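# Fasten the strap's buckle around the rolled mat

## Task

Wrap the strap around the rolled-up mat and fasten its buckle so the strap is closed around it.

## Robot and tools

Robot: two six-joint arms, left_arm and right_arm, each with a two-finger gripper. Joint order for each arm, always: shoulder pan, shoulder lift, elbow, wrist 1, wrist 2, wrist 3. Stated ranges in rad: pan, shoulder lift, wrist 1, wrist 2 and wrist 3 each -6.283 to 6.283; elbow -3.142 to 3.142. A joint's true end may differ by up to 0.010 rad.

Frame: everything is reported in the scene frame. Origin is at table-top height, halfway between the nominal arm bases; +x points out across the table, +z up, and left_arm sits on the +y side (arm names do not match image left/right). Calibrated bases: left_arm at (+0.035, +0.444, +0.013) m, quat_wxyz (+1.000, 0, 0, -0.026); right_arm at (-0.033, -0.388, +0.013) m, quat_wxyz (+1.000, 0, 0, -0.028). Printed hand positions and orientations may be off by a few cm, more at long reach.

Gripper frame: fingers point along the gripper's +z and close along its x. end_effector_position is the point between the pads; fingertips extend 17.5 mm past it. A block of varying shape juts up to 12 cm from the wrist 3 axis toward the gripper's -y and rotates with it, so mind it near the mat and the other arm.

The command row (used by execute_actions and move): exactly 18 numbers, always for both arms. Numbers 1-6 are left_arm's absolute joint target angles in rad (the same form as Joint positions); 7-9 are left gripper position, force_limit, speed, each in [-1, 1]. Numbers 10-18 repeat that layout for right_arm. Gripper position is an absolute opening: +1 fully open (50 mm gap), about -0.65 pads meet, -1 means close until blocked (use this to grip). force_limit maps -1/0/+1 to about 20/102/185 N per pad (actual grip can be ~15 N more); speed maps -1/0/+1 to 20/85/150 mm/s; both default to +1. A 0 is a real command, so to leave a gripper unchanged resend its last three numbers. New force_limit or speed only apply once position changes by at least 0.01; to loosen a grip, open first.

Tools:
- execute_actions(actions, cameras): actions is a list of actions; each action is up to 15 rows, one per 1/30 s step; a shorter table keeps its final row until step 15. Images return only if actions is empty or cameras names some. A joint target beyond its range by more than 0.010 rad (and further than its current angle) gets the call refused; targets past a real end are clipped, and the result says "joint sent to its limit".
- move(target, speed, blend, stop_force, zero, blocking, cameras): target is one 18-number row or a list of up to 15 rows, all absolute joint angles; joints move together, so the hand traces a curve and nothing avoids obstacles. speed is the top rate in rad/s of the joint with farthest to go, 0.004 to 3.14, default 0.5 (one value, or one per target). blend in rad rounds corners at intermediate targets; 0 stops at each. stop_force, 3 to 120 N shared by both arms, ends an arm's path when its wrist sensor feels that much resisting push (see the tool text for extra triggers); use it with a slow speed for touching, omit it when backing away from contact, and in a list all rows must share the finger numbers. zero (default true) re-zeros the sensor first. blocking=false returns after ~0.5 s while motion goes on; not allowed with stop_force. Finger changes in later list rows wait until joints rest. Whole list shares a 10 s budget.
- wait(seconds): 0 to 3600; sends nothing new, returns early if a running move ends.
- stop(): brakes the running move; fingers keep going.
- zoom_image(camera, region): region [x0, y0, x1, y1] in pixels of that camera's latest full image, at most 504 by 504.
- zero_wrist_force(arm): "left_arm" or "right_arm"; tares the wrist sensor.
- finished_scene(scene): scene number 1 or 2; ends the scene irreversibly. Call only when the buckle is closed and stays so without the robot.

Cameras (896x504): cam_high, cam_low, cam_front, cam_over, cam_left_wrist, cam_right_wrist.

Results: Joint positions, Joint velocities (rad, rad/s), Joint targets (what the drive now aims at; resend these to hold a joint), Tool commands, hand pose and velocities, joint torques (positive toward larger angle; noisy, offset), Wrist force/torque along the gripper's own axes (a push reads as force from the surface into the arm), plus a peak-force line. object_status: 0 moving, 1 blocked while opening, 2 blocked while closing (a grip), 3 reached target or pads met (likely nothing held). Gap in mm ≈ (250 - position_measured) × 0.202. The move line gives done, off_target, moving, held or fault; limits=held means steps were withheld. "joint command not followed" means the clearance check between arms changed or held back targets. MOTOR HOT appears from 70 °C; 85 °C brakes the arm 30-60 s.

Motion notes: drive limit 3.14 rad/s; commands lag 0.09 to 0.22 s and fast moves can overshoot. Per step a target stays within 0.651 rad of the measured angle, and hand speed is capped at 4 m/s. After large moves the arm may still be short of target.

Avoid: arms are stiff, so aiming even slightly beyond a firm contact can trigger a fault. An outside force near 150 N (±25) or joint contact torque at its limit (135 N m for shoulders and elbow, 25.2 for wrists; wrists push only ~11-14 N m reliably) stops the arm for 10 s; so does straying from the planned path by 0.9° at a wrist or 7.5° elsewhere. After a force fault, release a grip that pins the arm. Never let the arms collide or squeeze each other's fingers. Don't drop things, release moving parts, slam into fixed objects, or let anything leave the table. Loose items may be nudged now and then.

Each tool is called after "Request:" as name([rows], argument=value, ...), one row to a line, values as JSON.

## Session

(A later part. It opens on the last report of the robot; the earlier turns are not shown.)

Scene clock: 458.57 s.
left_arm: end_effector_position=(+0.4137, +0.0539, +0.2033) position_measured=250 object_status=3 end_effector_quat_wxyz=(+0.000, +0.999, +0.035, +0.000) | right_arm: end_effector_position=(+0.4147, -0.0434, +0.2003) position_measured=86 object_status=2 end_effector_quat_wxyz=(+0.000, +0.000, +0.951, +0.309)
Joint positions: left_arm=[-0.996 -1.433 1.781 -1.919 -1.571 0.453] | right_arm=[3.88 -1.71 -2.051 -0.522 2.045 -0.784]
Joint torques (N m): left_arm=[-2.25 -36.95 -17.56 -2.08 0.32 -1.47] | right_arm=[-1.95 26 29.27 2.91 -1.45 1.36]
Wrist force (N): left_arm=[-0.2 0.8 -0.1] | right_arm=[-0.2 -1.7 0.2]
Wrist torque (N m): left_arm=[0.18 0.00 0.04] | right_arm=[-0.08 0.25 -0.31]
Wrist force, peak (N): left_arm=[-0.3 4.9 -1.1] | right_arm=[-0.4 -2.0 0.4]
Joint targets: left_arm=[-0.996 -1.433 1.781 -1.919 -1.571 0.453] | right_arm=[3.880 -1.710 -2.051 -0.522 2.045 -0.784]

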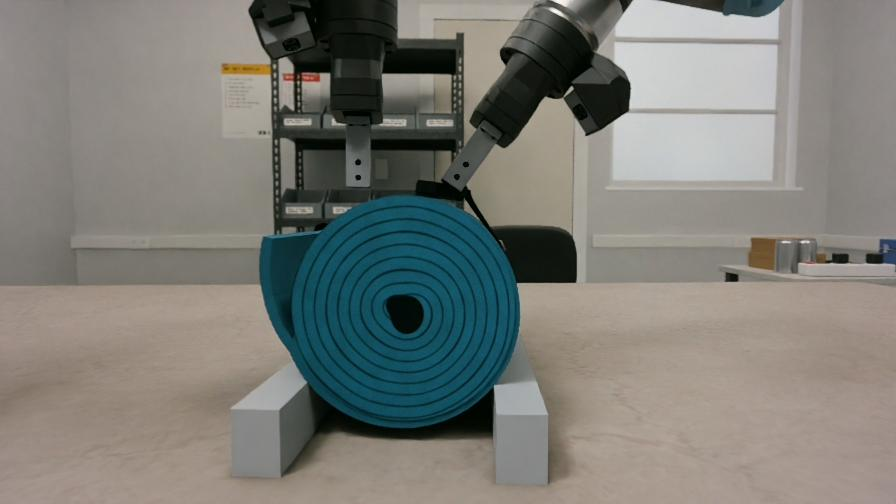

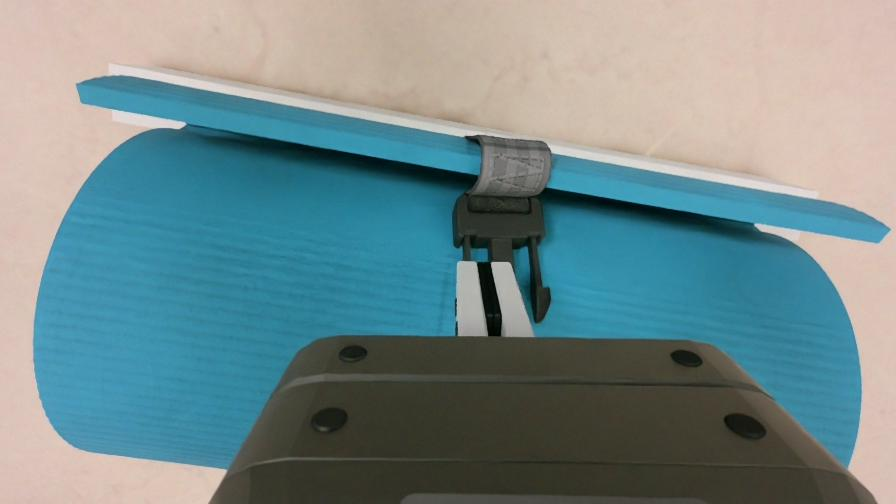

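Request:
move([
  [-0.996,-1.4334,1.7814,-1.9188,-1.571,0.4528,1,-0.8,-1,3.88,-1.71,-2.051,-0.522,2.045,-0.784,-1,-0.8,-0.5],
  [-0.669,-1.656,2.044,-2.464,-2.075,0.717,1,-0.8,-1,3.88,-1.71,-2.051,-0.522,2.045,-0.784,-1,-0.8,-0.5],
], speed=0.6, cameras=["cam_front","cam_left_wrist","cam_over","cam_low"])

Request:
zoom_image(camera="cam_left_wrist", region=[300, 0, 560, 240])

Request:
zoom_image(camera="cam_front", region=[260, 150, 500, 290])

Request:
zoom_image(camera="cam_over", region=[250, 60, 500, 270])

Scene clock: 488.30 s.
left_arm: end_effector_position=(+0.4342, +0.1039, +0.3000) position_measured=3 object_status=3 end_effector_quat_wxyz=(+0.342, +0.940, +0.000, +0.000) | right_arm: end_effector_position=(+0.4147, -0.0434, +0.2003) position_measured=86 object_status=2 end_effector_quat_wxyz=(+0.000, +0.000, +0.951, +0.309)
Joint positions: left_arm=[-0.669 -1.656 2.044 -2.464 -2.075 0.717] | right_arm=[3.88 -1.71 -2.051 -0.522 2.045 -0.784]
Joint torques (N m): left_arm=[5.85 -21.5 -23 -5.24 -2.68 -1.01] | right_arm=[-6.09 37.11 30.93 3.13 -1.47 1.06]
Wrist force (N): left_arm=[-0.6 -1.2 0.3] | right_arm=[-0.4 -1.8 0.1]
Wrist torque (N m): left_arm=[-0.11 0.17 -0.08] | right_arm=[-0.07 0.28 -0.31]
Wrist force, peak (N): left_arm=[-1.1 2.5 0.5] | right_arm=[-0.3 -2.0 0.3]
Joint targets: left_arm=[-0.669 -1.656 2.044 -2.464 -2.075 0.717] | right_arm=[3.880 -1.710 -2.051 -0.522 2.045 -0.784]
move: done
Images, in order (width x height): cam_low 896x504, cam_front 896x504, cam_over 896x504, cam_left_wrist 896x504.

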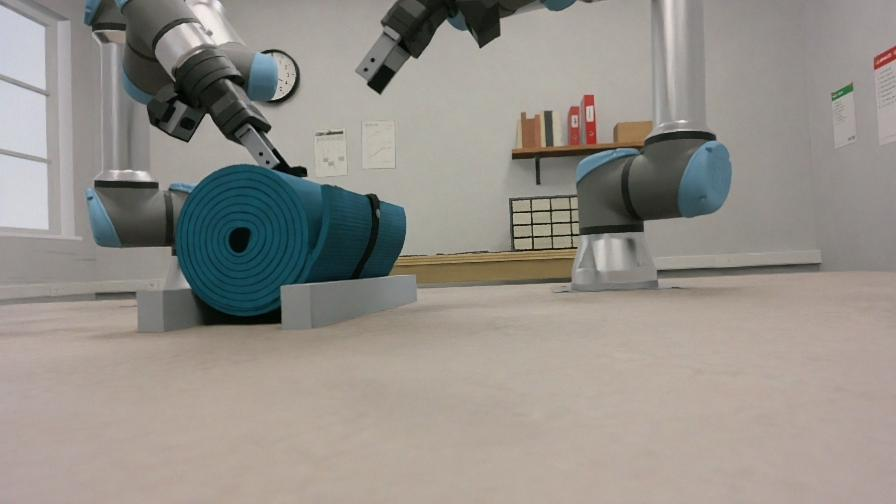

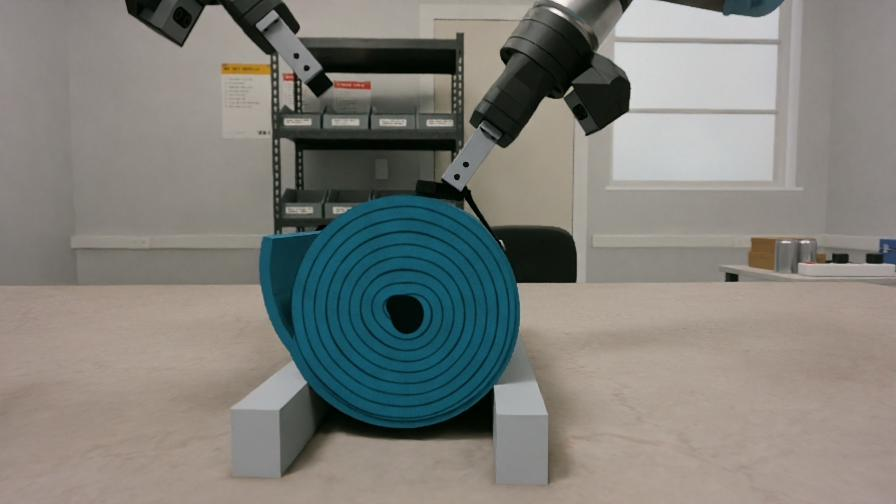

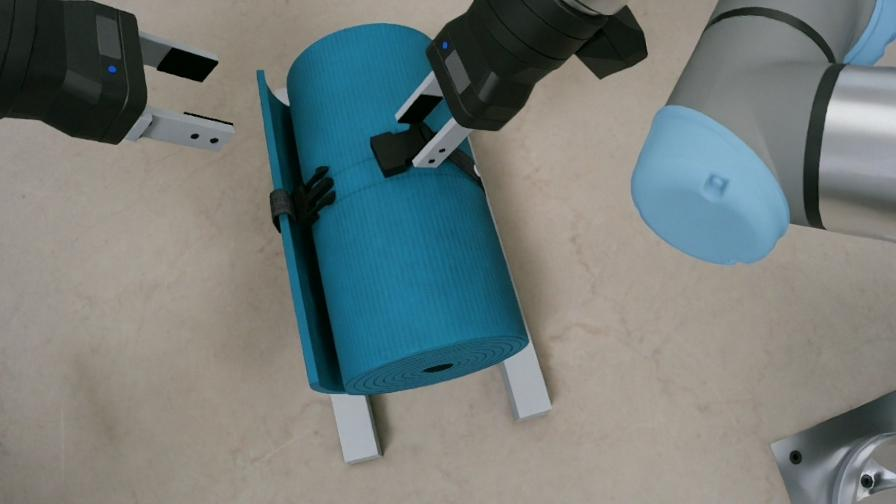

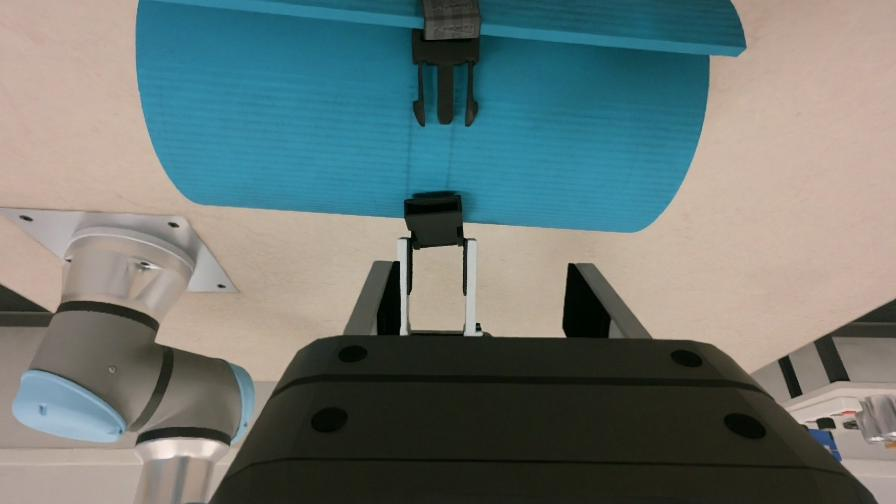

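Scaled by 1.938.

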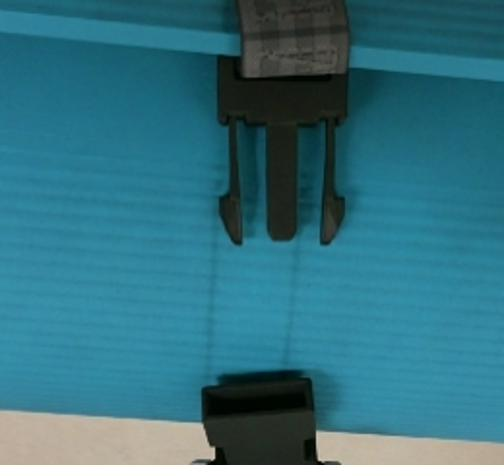

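Scaled by 2.100.

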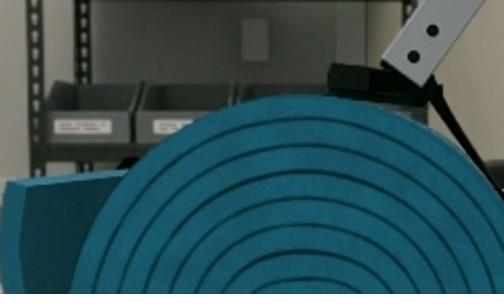

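Scaled by 2.016.

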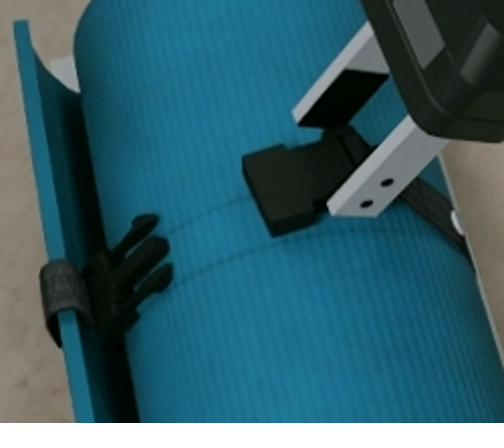

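Request:
move([
  [-0.669,-1.656,2.044,-2.464,-2.075,0.717,1,-0.8,-1,3.88,-1.71,-2.051,-0.522,2.045,-0.784,1,-0.8,-0.5],
  [-0.76,-1.6,2.03,-2.4,-1.93,0.675,1,-0.8,-1,3.829,-1.621,-2.02,-0.665,2.065,-0.836,1,-0.8,-0.5],
  [-0.8526,-1.5368,2.0202,-2.3328,-1.784,0.6366,1,-0.8,-1,3.626,-1.808,-2.211,-0.070,2.478,-0.831,1,-0.8,-0.5],
], speed=0.7, cameras=["cam_front","cam_left_wrist","cam_right_wrist","cam_over"])

Request:
zoom_image(camera="cam_front", region=[280, 140, 540, 290])

Scene clock: 517.23 s.
left_arm: end_effector_position=(+0.4228, +0.0776, +0.2016) position_measured=3 object_status=3 end_effector_quat_wxyz=(+0.174, +0.985, +0.000, +0.000) | right_arm: end_effector_position=(+0.4146, -0.1057, +0.2152) position_measured=3 object_status=3 end_effector_quat_wxyz=(+0.000, +0.000, +0.866, +0.500)
Joint positions: left_arm=[-0.853 -1.537 2.02 -2.333 -1.784 0.636] | right_arm=[3.626 -1.808 -2.211 -0.07 2.478 -0.831]
Joint torques (N m): left_arm=[9.09 -36.39 -22.12 -5.89 -1.46 2.47] | right_arm=[-0.89 33.13 22.94 4.66 1.21 0.61]
Wrist force (N): left_arm=[-0.4 -0.3 0.2] | right_arm=[-1.6 -0.5 0.1]
Wrist torque (N m): left_arm=[0.03 0.07 -0.02] | right_arm=[-0.04 0.55 -0.58]
Wrist force, peak (N): left_arm=[-0.8 -0.2 2.7] | right_arm=[-1.1 -0.1 -3.6]
Joint targets: left_arm=[-0.853 -1.537 2.020 -2.333 -1.784 0.637] | right_arm=[3.626 -1.808 -2.211 -0.070 2.478 -0.831]
move: done
Images, in order (width x height): cam_front 896x504, cam_over 896x504, cam_left_wrist 896x504, cam_right_wrist 896x504.

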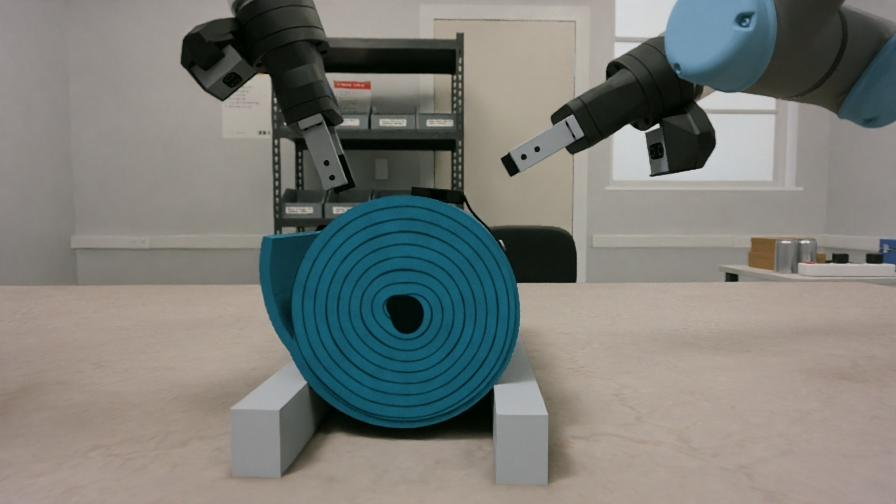

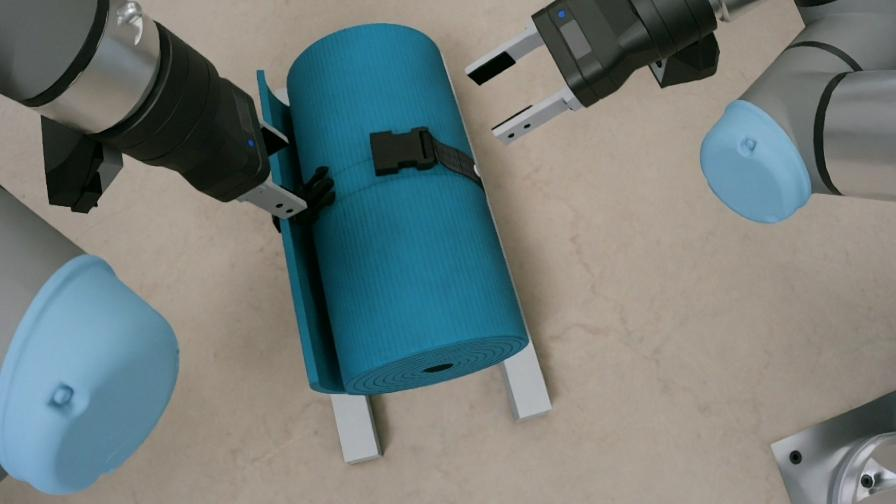

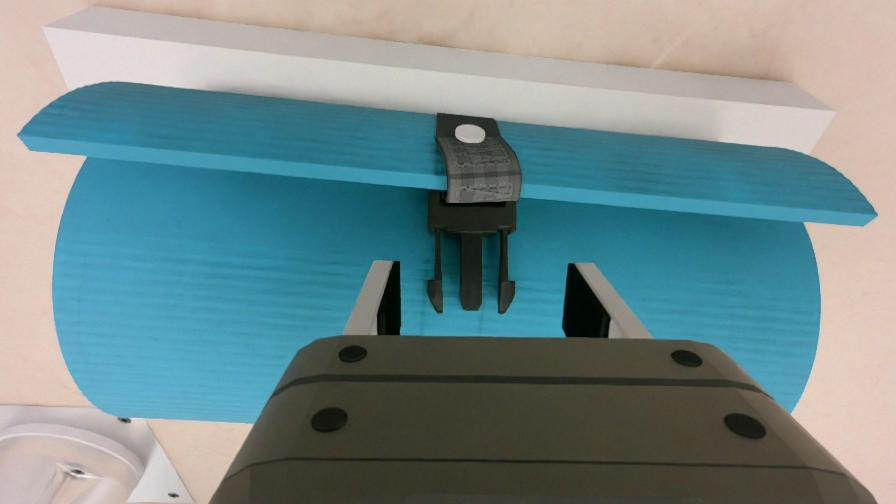

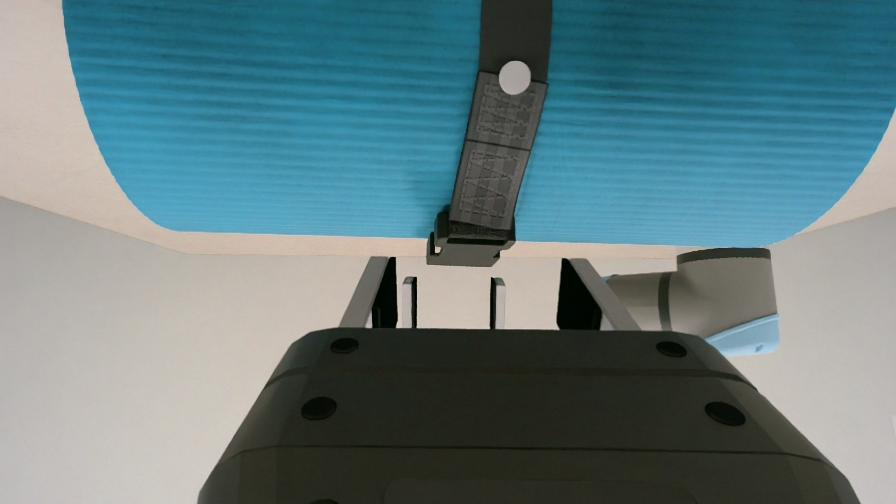

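Scaled by 1.938.

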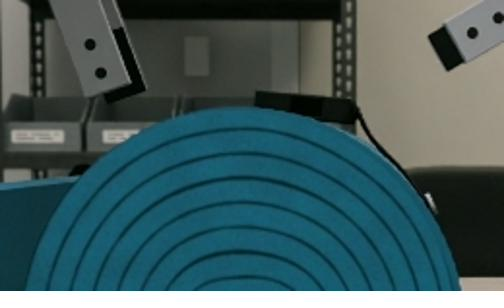

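Request:
move(target=[-0.871,-1.4495,2.076,-2.480,-1.779,0.618,1,-0.8,-1,3.747,-1.923,-2.195,0.141,2.402,-0.685,1,-0.8,-0.5], speed=0.1, stop_force=8, cameras=["cam_front","cam_left_wrist","cam_right_wrist"])

Request:
zoom_image(camera="cam_front", region=[280, 140, 540, 290])

Scene clock: 537.80 s.
left_arm: end_effector_position=(+0.4225, +0.0665, +0.1600) position_measured=3 object_status=3 end_effector_quat_wxyz=(+0.174, +0.985, +0.000, +0.000) | right_arm: end_effector_position=(+0.4118, -0.0474, +0.1866) position_measured=3 object_status=3 end_effector_quat_wxyz=(+0.000, +0.000, +0.866, +0.500)
Joint positions: left_arm=[-0.868 -1.464 2.066 -2.455 -1.78 0.621] | right_arm=[3.747 -1.923 -2.195 0.141 2.402 -0.685]
Joint torques (N m): left_arm=[8.58 -30.44 -26.63 -5.13 -1.98 2.57] | right_arm=[-7.09 40.41 8.57 3.16 3.97 -1.31]
Wrist force (N): left_arm=[0.1 -0.6 -7.4] | right_arm=[-1.5 -0.7 0.1]
Wrist torque (N m): left_arm=[-0.05 -0.17 -0.03] | right_arm=[-0.03 0.51 -0.55]
Wrist force, peak (N): left_arm=[-1.7 -2.3 -24.5] | right_arm=[-1.9 -0.5 0.1]
Joint targets: left_arm=[-0.868 -1.464 2.066 -2.455 -1.780 0.621] | right_arm=[3.747 -1.923 -2.195 0.141 2.402 -0.685]
move: contact (left_arm); left_arm: the wrist 1 is farthest, 0.025 rad from its target

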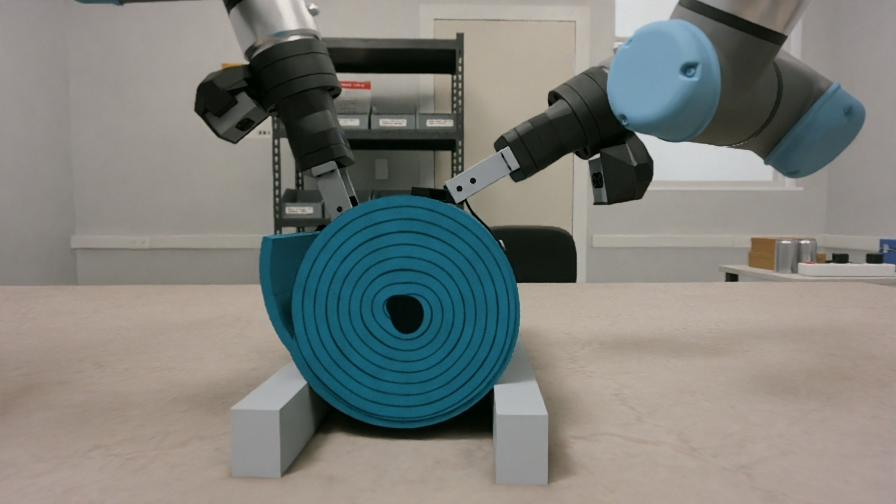

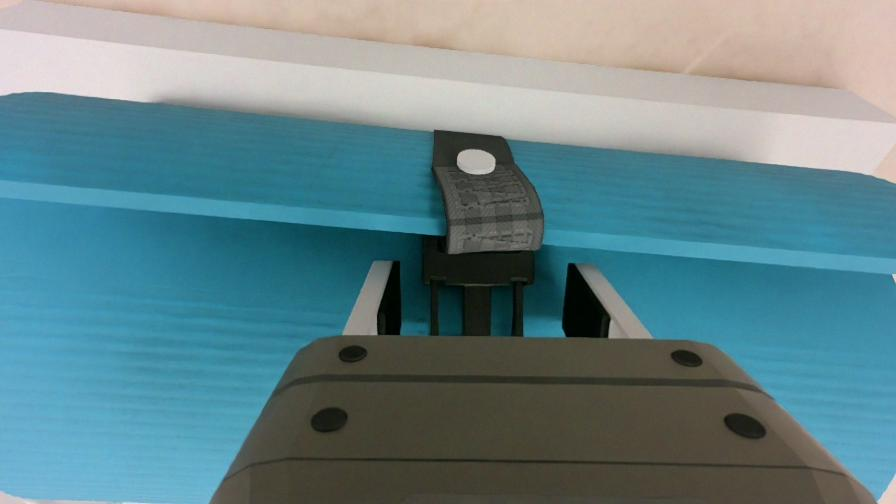

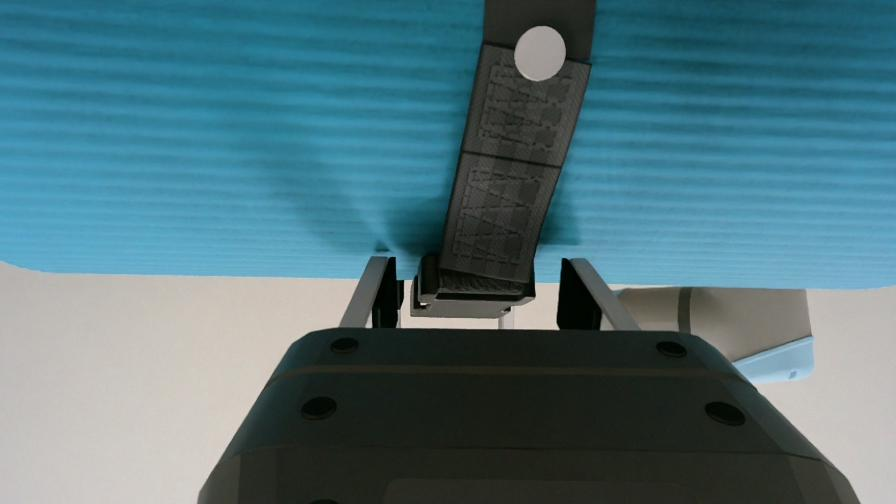

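Scaled by 1.938.

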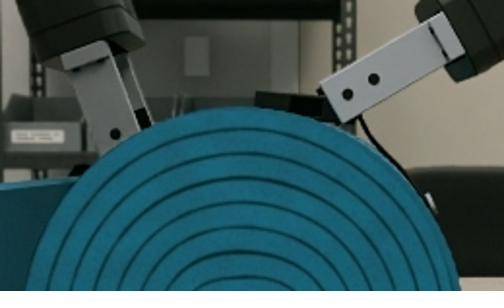

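Request:
move(target=[-0.723,-1.483,2.235,-2.838,-2.037,0.671,1,-0.8,-1,3.747,-1.923,-2.195,0.141,2.402,-0.685,-1,-0.8,-0.5], speed=0.3)

Request:
move(target=[-0.755,-1.410,2.237,-2.927,-2.021,0.640,1,-0.8,-1,3.747,-1.923,-2.195,0.141,2.402,-0.685,-1,-0.8,-0.5], speed=0.06, stop_force=6, cameras=["cam_front","cam_left_wrist","cam_right_wrist"])

Scene clock: 560.03 s.
left_arm: end_effector_position=(+0.4218, +0.0887, +0.1784) position_measured=3 object_status=3 end_effector_quat_wxyz=(+0.334, +0.943, +0.000, +0.000) | right_arm: end_effector_position=(+0.4118, -0.0474, +0.1866) position_measured=82 object_status=2 end_effector_quat_wxyz=(+0.000, +0.000, +0.866, +0.500)
Joint positions: left_arm=[-0.723 -1.483 2.235 -2.838 -2.037 0.671] | right_arm=[3.747 -1.923 -2.195 0.141 2.402 -0.685]
Joint torques (N m): left_arm=[-7.61 -23.28 -24.96 -2.82 -0.14 -2.52] | right_arm=[-6.91 40.46 7.01 4.7 3.24 -1.23]
Wrist force (N): left_arm=[-0.4 -1.1 0.3] | right_arm=[-1.5 -0.6 0.1]
Wrist torque (N m): left_arm=[-0.10 0.11 -0.19] | right_arm=[-0.02 0.52 -0.56]
Wrist force, peak (N): left_arm=[0.0 -0.5 -8.0] | right_arm=[-1.9 -0.5 0.1]
Joint targets: left_arm=[-0.723 -1.483 2.235 -2.838 -2.037 0.671] | right_arm=[3.747 -1.923 -2.195 0.141 2.402 -0.685]
move: done

Scene clock: 562.53 s.
left_arm: end_effector_position=(+0.4219, +0.0697, +0.1551) position_measured=3 object_status=3 end_effector_quat_wxyz=(+0.334, +0.943, +0.000, +0.000) | right_arm: end_effector_position=(+0.4118, -0.0474, +0.1866) position_measured=82 object_status=2 end_effector_quat_wxyz=(+0.000, +0.000, +0.866, +0.500)
Joint positions: left_arm=[-0.755 -1.41 2.237 -2.927 -2.021 0.64] | right_arm=[3.747 -1.923 -2.195 0.141 2.402 -0.685]
Joint torques (N m): left_arm=[9.7 -35.59 -16.12 -1.23 -2.5 2.36] | right_arm=[-5.92 40.14 6.81 4.51 2.21 -1.22]
Wrist force (N): left_arm=[-0.5 -0.9 0.6] | right_arm=[-1.7 -0.7 0.1]
Wrist torque (N m): left_arm=[-0.06 0.13 -0.08] | right_arm=[-0.03 0.54 -0.55]
Wrist force, peak (N): left_arm=[-0.5 -1.2 0.8] | right_arm=[-1.7 -0.9 0.1]
Joint targets: left_arm=[-0.755 -1.410 2.237 -2.927 -2.021 0.640] | right_arm=[3.747 -1.923 -2.195 0.141 2.402 -0.685]
move: done

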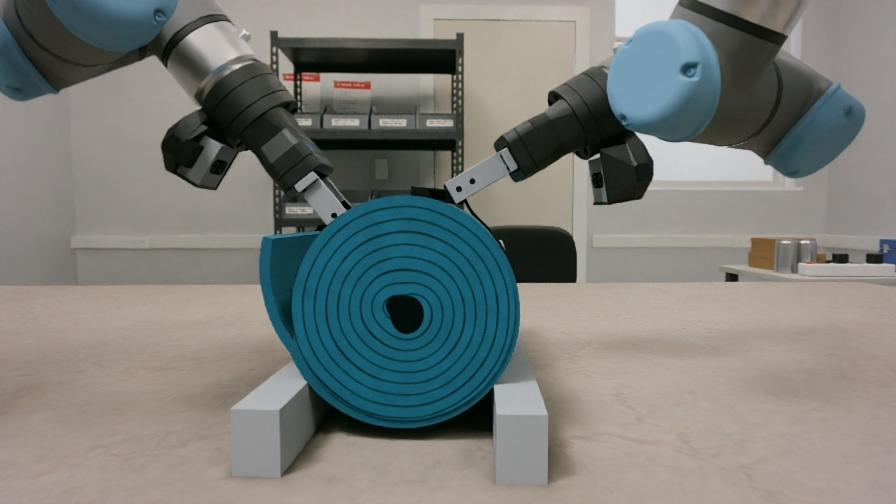

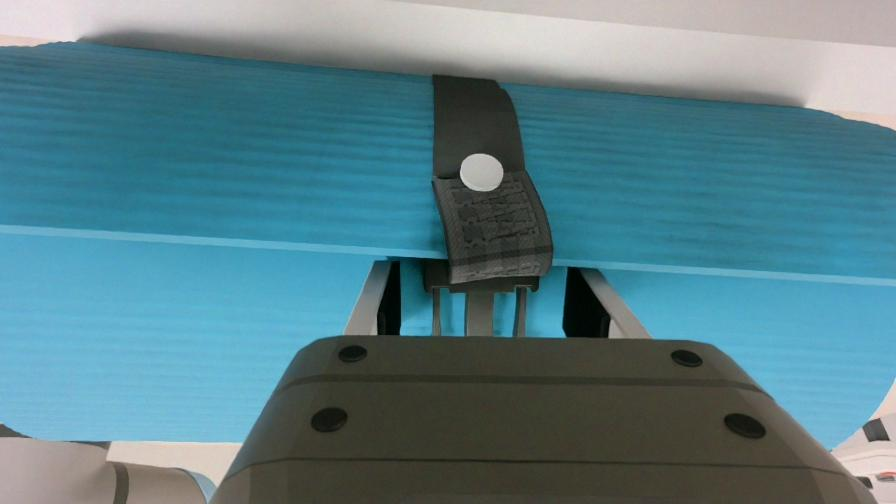

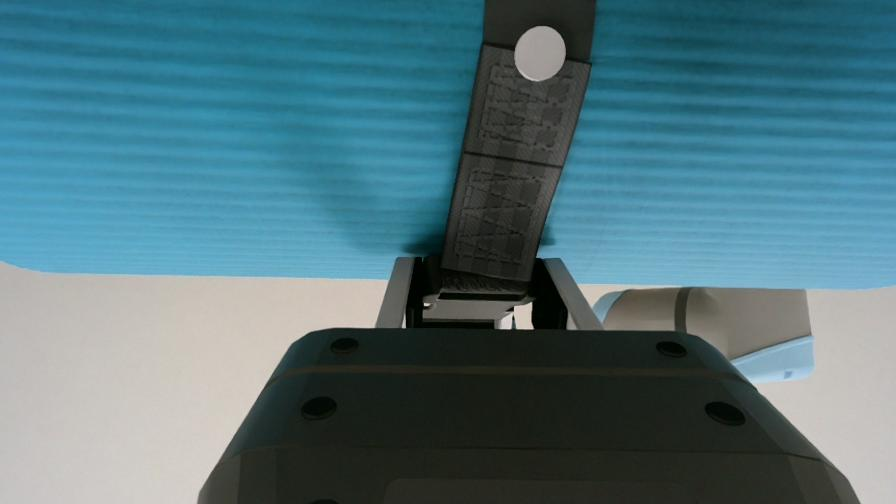

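Request:
move(target=[-0.755,-1.410,2.237,-2.927,-2.021,0.640,-1,-0.5,-1,3.747,-1.923,-2.195,0.141,2.402,-0.685,-1,-0.8,-0.5], cameras=["cam_left_wrist"])

Scene clock: 566.03 s.
left_arm: end_effector_position=(+0.4219, +0.0697, +0.1551) position_measured=87 object_status=2 end_effector_quat_wxyz=(+0.334, +0.943, +0.000, +0.000) | right_arm: end_effector_position=(+0.4118, -0.0474, +0.1866) position_measured=82 object_status=2 end_effector_quat_wxyz=(+0.000, +0.000, +0.866, +0.500)
Joint positions: left_arm=[-0.755 -1.41 2.237 -2.927 -2.021 0.64] | right_arm=[3.747 -1.923 -2.195 0.141 2.402 -0.685]
Joint torques (N m): left_arm=[8.68 -37.1 -21.63 -1.51 -2.2 2.52] | right_arm=[-4.68 39.29 7.03 4.55 0.79 -1.02]
Wrist force (N): left_arm=[-0.5 -1.0 0.5] | right_arm=[-1.5 -0.7 0.2]
Wrist torque (N m): left_arm=[-0.08 0.12 -0.08] | right_arm=[-0.04 0.52 -0.55]
Wrist force, peak (N): left_arm=[-0.5 -1.2 0.7] | right_arm=[-1.7 -0.8 0.4]
Joint targets: left_arm=[-0.755 -1.410 2.237 -2.927 -2.021 0.640] | right_arm=[3.747 -1.923 -2.195 0.141 2.402 -0.685]
move: done

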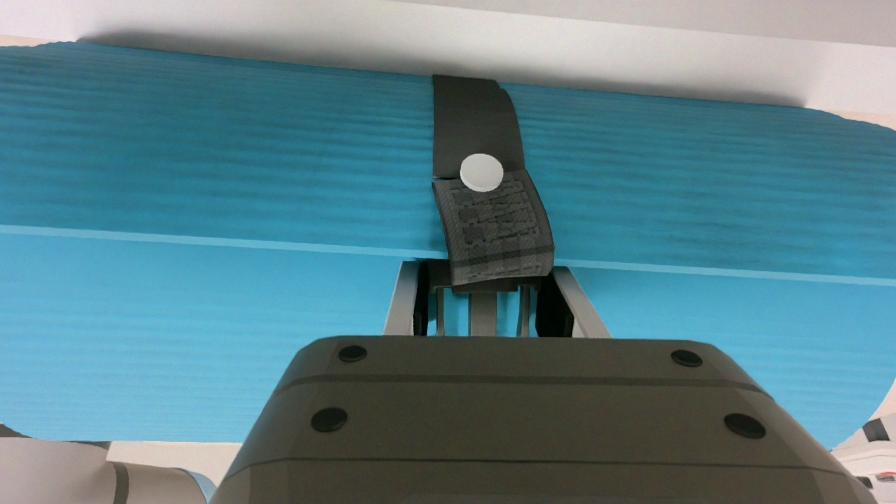

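Request:
move([
  [-0.755,-1.473,2.204,-2.831,-2.021,0.640,-1,-0.5,-1,3.747,-1.8965,-2.189,0.108,2.402,-0.685,-1,-0.8,-0.5],
  [-1.013,-1.4126,1.744,-1.902,-1.571,0.506,-1,-0.5,-1,3.795,-1.818,-2.158,-0.094,2.293,-0.725,-1,-0.8,-0.5],
], speed=0.25, blend=0.02, cameras=["cam_front","cam_left_wrist","cam_right_wrist","cam_over"])

Request:
zoom_image(camera="cam_front", region=[310, 140, 500, 240])

Request:
zoom_image(camera="cam_left_wrist", region=[360, 140, 620, 350])

Scene clock: 586.47 s.
left_arm: end_effector_position=(+0.4122, +0.0380, +0.2081) position_measured=87 object_status=2 end_effector_quat_wxyz=(+0.000, +1.000, +0.000, +0.000) | right_arm: end_effector_position=(+0.4116, -0.0395, +0.2009) position_measured=82 object_status=2 end_effector_quat_wxyz=(+0.001, +0.000, +0.895, +0.447)
Joint positions: left_arm=[-1.013 -1.412 1.744 -1.902 -1.571 0.506] | right_arm=[3.795 -1.818 -2.158 -0.094 2.293 -0.725]
Joint torques (N m): left_arm=[7.84 -40.05 -21.09 -4.8 -1.43 2.49] | right_arm=[-4.17 23.28 23.34 6.64 4.78 0.71]
Motor temperatures (°C): left_arm=[28 34 33 34 37 34] | right_arm=[39 36 26 30 46 40]
Wrist force (N): left_arm=[0.5 -0.4 2.7] | right_arm=[-0.7 -9.4 0.0]
Wrist torque (N m): left_arm=[0.15 0.05 0.10] | right_arm=[-0.23 0.47 -0.45]
Wrist force, peak (N): left_arm=[0.2 -0.4 3.7] | right_arm=[-0.5 -9.6 0.0]
Joint targets: left_arm=[-1.013 -1.413 1.744 -1.902 -1.571 0.506] | right_arm=[3.795 -1.818 -2.158 -0.094 2.293 -0.725]
move: done
Images, in order (width x height): cam_front 896x504, cam_over 896x504, cam_left_wrist 896x504, cam_right_wrist 896x504.

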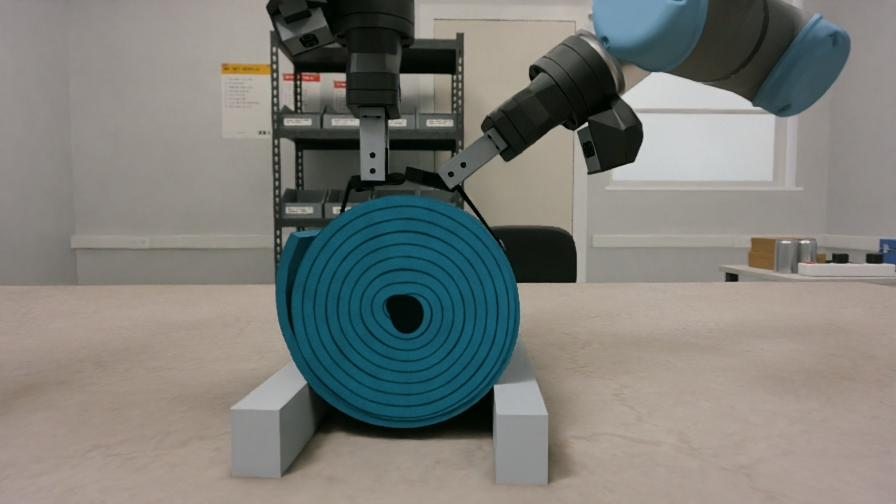

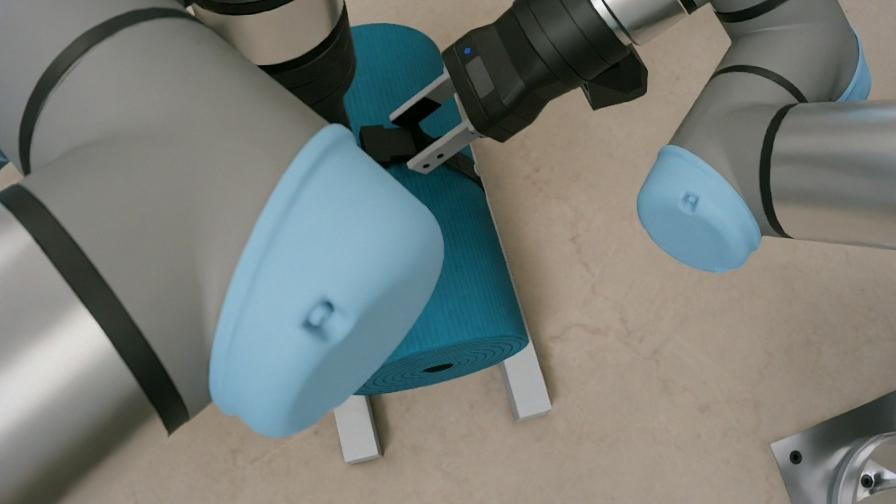

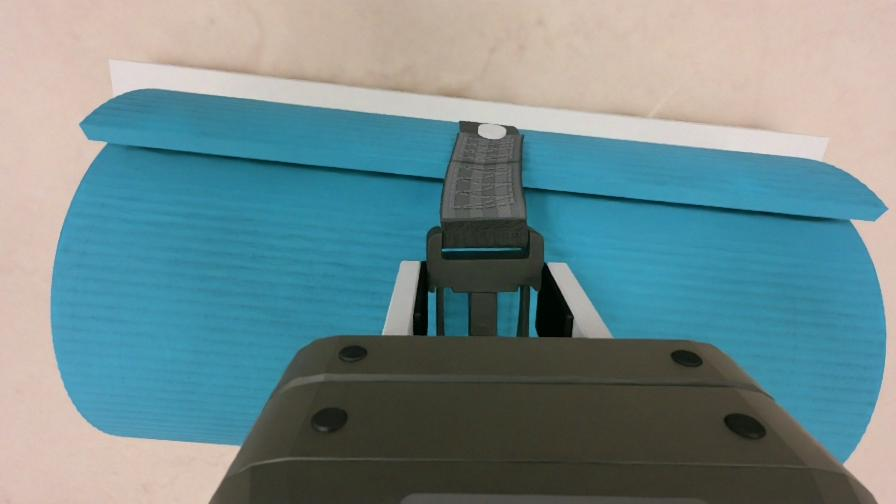

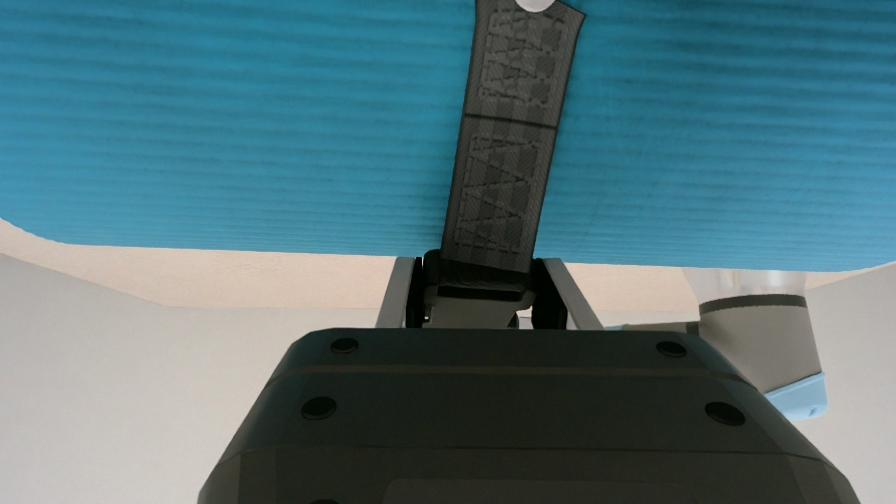

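Scaled by 2.653.

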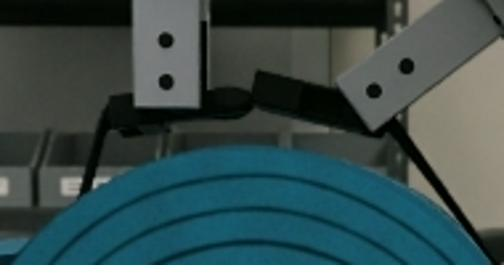

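Scaled by 1.938.

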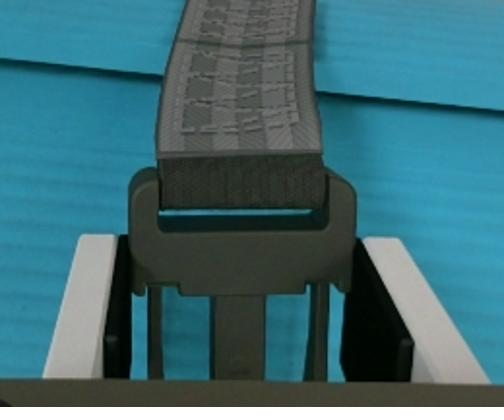

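Request:
move(target=[-1.008,-1.413,1.7747,-1.9324,-1.571,0.511,-1,-0.5,-1,3.923,-1.690,-2.008,-0.6355,1.966,-0.768,-1,-0.8,-0.5], speed=0.25, cameras=["cam_front","cam_left_wrist","cam_right_wrist","cam_over"])

Request:
zoom_image(camera="cam_front", region=[310, 140, 500, 240])

Request:
zoom_image(camera="cam_over", region=[330, 60, 510, 200])

Scene clock: 613.73 s.
left_arm: end_effector_position=(+0.4122, +0.0436, +0.1970) position_measured=87 object_status=2 end_effector_quat_wxyz=(+0.000, +1.000, +0.000, +0.000) | right_arm: end_effector_position=(+0.4116, -0.0384, +0.2049) position_measured=82 object_status=2 end_effector_quat_wxyz=(+0.000, +0.001, +0.964, +0.267)
Joint positions: left_arm=[-1.008 -1.413 1.775 -1.933 -1.571 0.511] | right_arm=[3.923 -1.69 -2.008 -0.635 1.966 -0.768]
Joint torques (N m): left_arm=[7.47 -42.51 -27.89 -2.52 1.61 1.98] | right_arm=[-5.94 19.99 16.27 5.01 3.97 1.05]
Wrist force (N): left_arm=[0.0 0.7 0.3] | right_arm=[0.4 -6.1 2.1]
Wrist torque (N m): left_arm=[0.21 0.05 -0.05] | right_arm=[-0.11 0.19 -0.25]
Wrist force, peak (N): left_arm=[3.6 -14.7 0.7] | right_arm=[3.3 -20.1 -9.0]
Joint targets: left_arm=[-1.008 -1.413 1.775 -1.932 -1.571 0.511] | right_arm=[3.923 -1.690 -2.008 -0.635 1.966 -0.768]
move: done
Images, in order (width x height): cam_front 896x504, cam_over 896x504, cam_left_wrist 896x504, cam_right_wrist 896x504.

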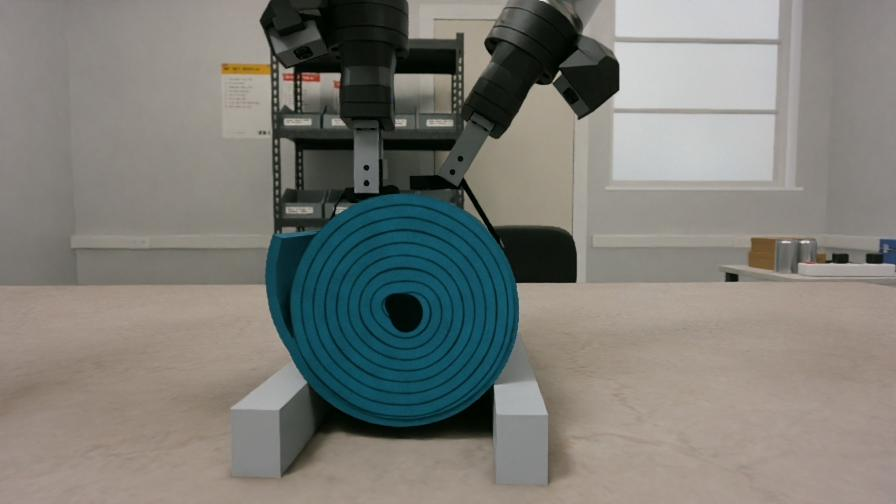

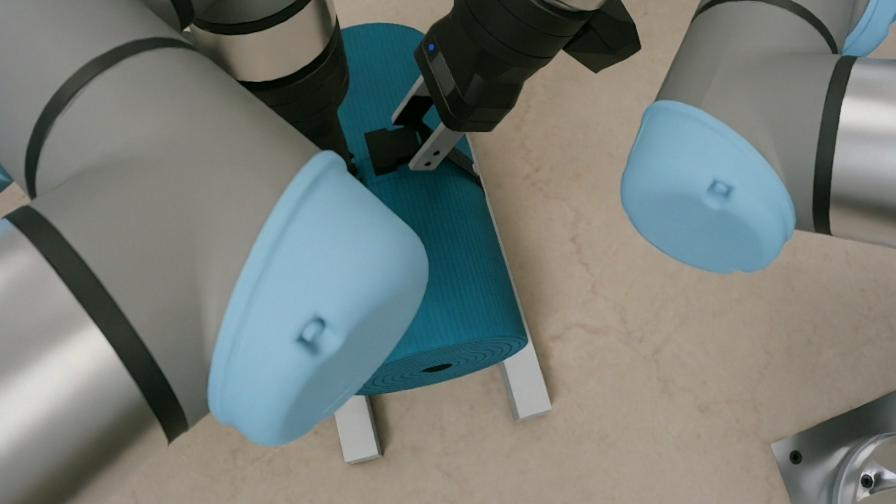

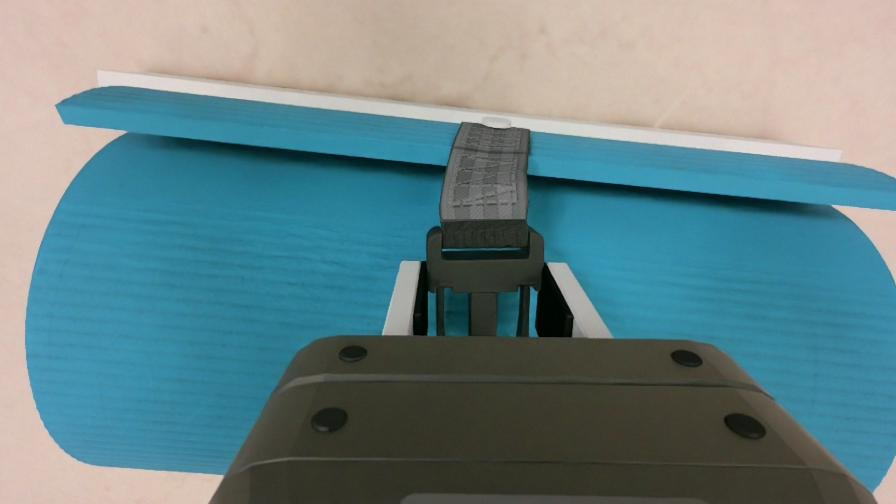

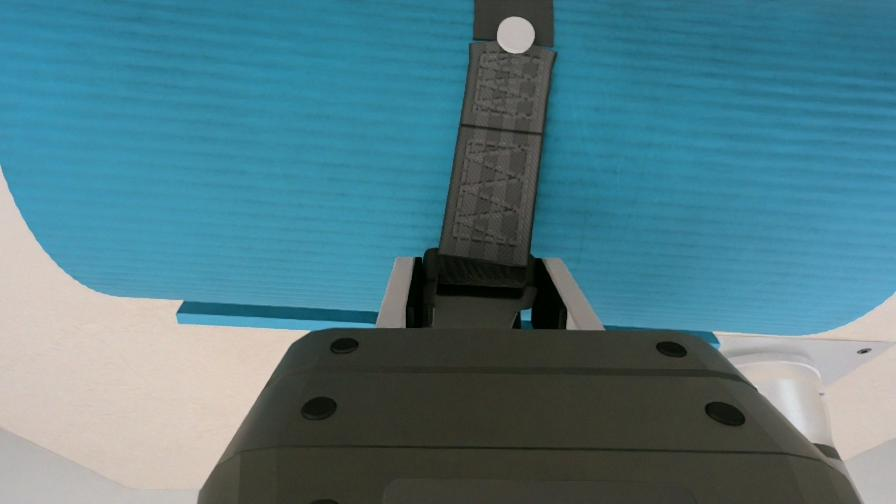

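Scaled by 2.653.

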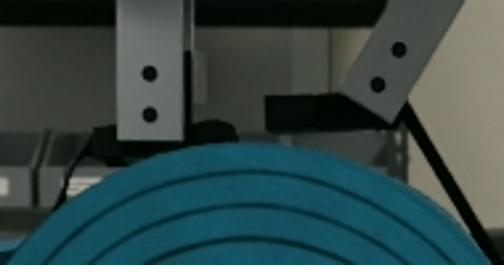

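Scaled by 2.800.

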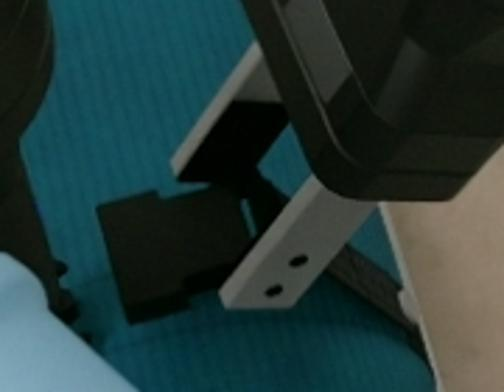

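Request:
zoom_image(camera="cam_over", region=[330, 120, 420, 190])

Request:
execute_actions(actions=[], cameras=["cam_high"])

Request:
zoom_image(camera="cam_high", region=[370, 160, 470, 250])

Scaled by 5.600.

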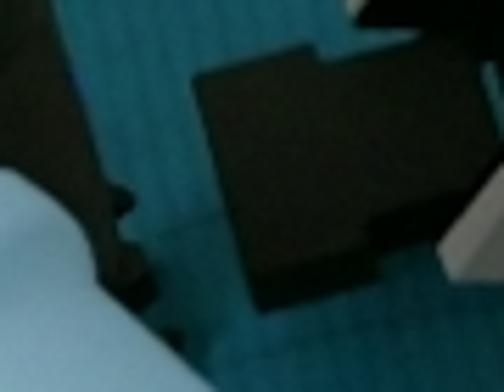

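Scene clock: 627.00 s.
left_arm: end_effector_position=(+0.4122, +0.0436, +0.1970) position_measured=87 object_status=2 end_effector_quat_wxyz=(+0.000, +1.000, +0.000, +0.000) | right_arm: end_effector_position=(+0.4116, -0.0385, +0.2048) position_measured=82 object_status=2 end_effector_quat_wxyz=(+0.000, +0.001, +0.964, +0.267)
Joint positions: left_arm=[-1.008 -1.413 1.775 -1.932 -1.571 0.511] | right_arm=[3.923 -1.69 -2.008 -0.636 1.966 -0.768]
Joint velocities: within noise
Joint torques (N m): left_arm=[-4.63 -40.3 -31.91 -0.83 1.62 -2.36] | right_arm=[-5.76 20.26 16.02 4.02 3.06 1.08]
Motor temperatures (°C): left_arm=[28 34 32 34 37 34] | right_arm=[39 36 25 30 45 40]
Wrist force (N): left_arm=[0.1 0.7 0.3] | right_arm=[0.7 -6.2 2.1]
Wrist torque (N m): left_arm=[0.21 0.03 -0.05] | right_arm=[-0.10 0.14 -0.25]
Wrist force, peak (N): left_arm=[-0.2 0.9 0.4] | right_arm=[0.5 -6.3 2.2]
Joint targets: left_arm=[-1.008 -1.413 1.775 -1.932 -1.571 0.511] | right_arm=[3.923 -1.690 -2.008 -0.635 1.966 -0.768]
Tool commands: left_gripper/position=-1.0 left_gripper/force_limit=-0.5 left_gripper/speed=-1.0 right_gripper/position=-1.0 right_gripper/force_limit=-0.8 right_gripper/speed=-0.5
Images, in order (width x height): cam_high 896x504.

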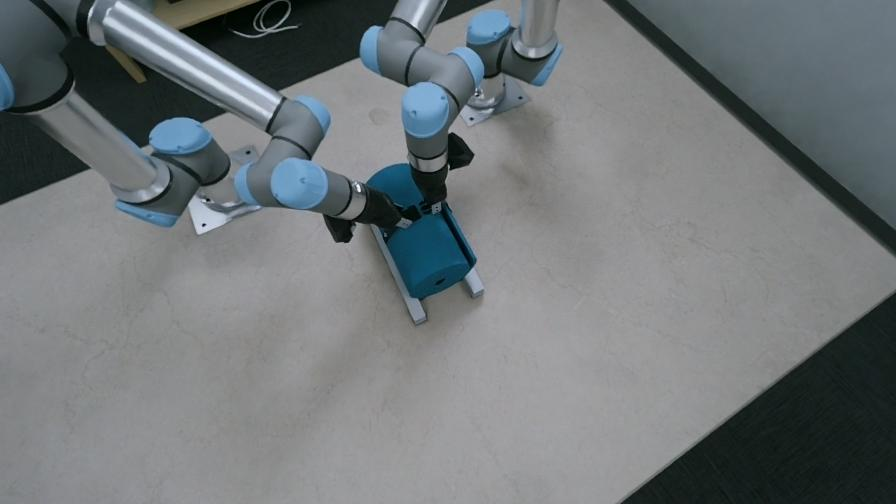

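Scaled by 5.040.

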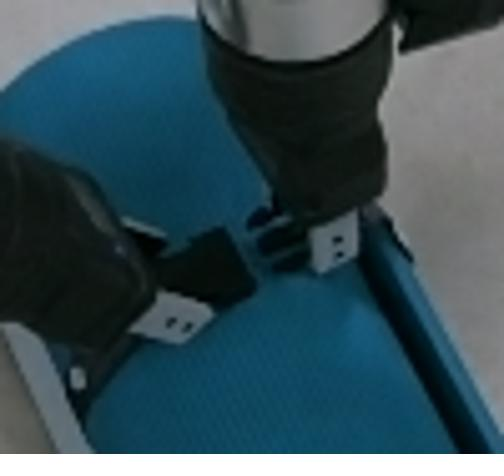

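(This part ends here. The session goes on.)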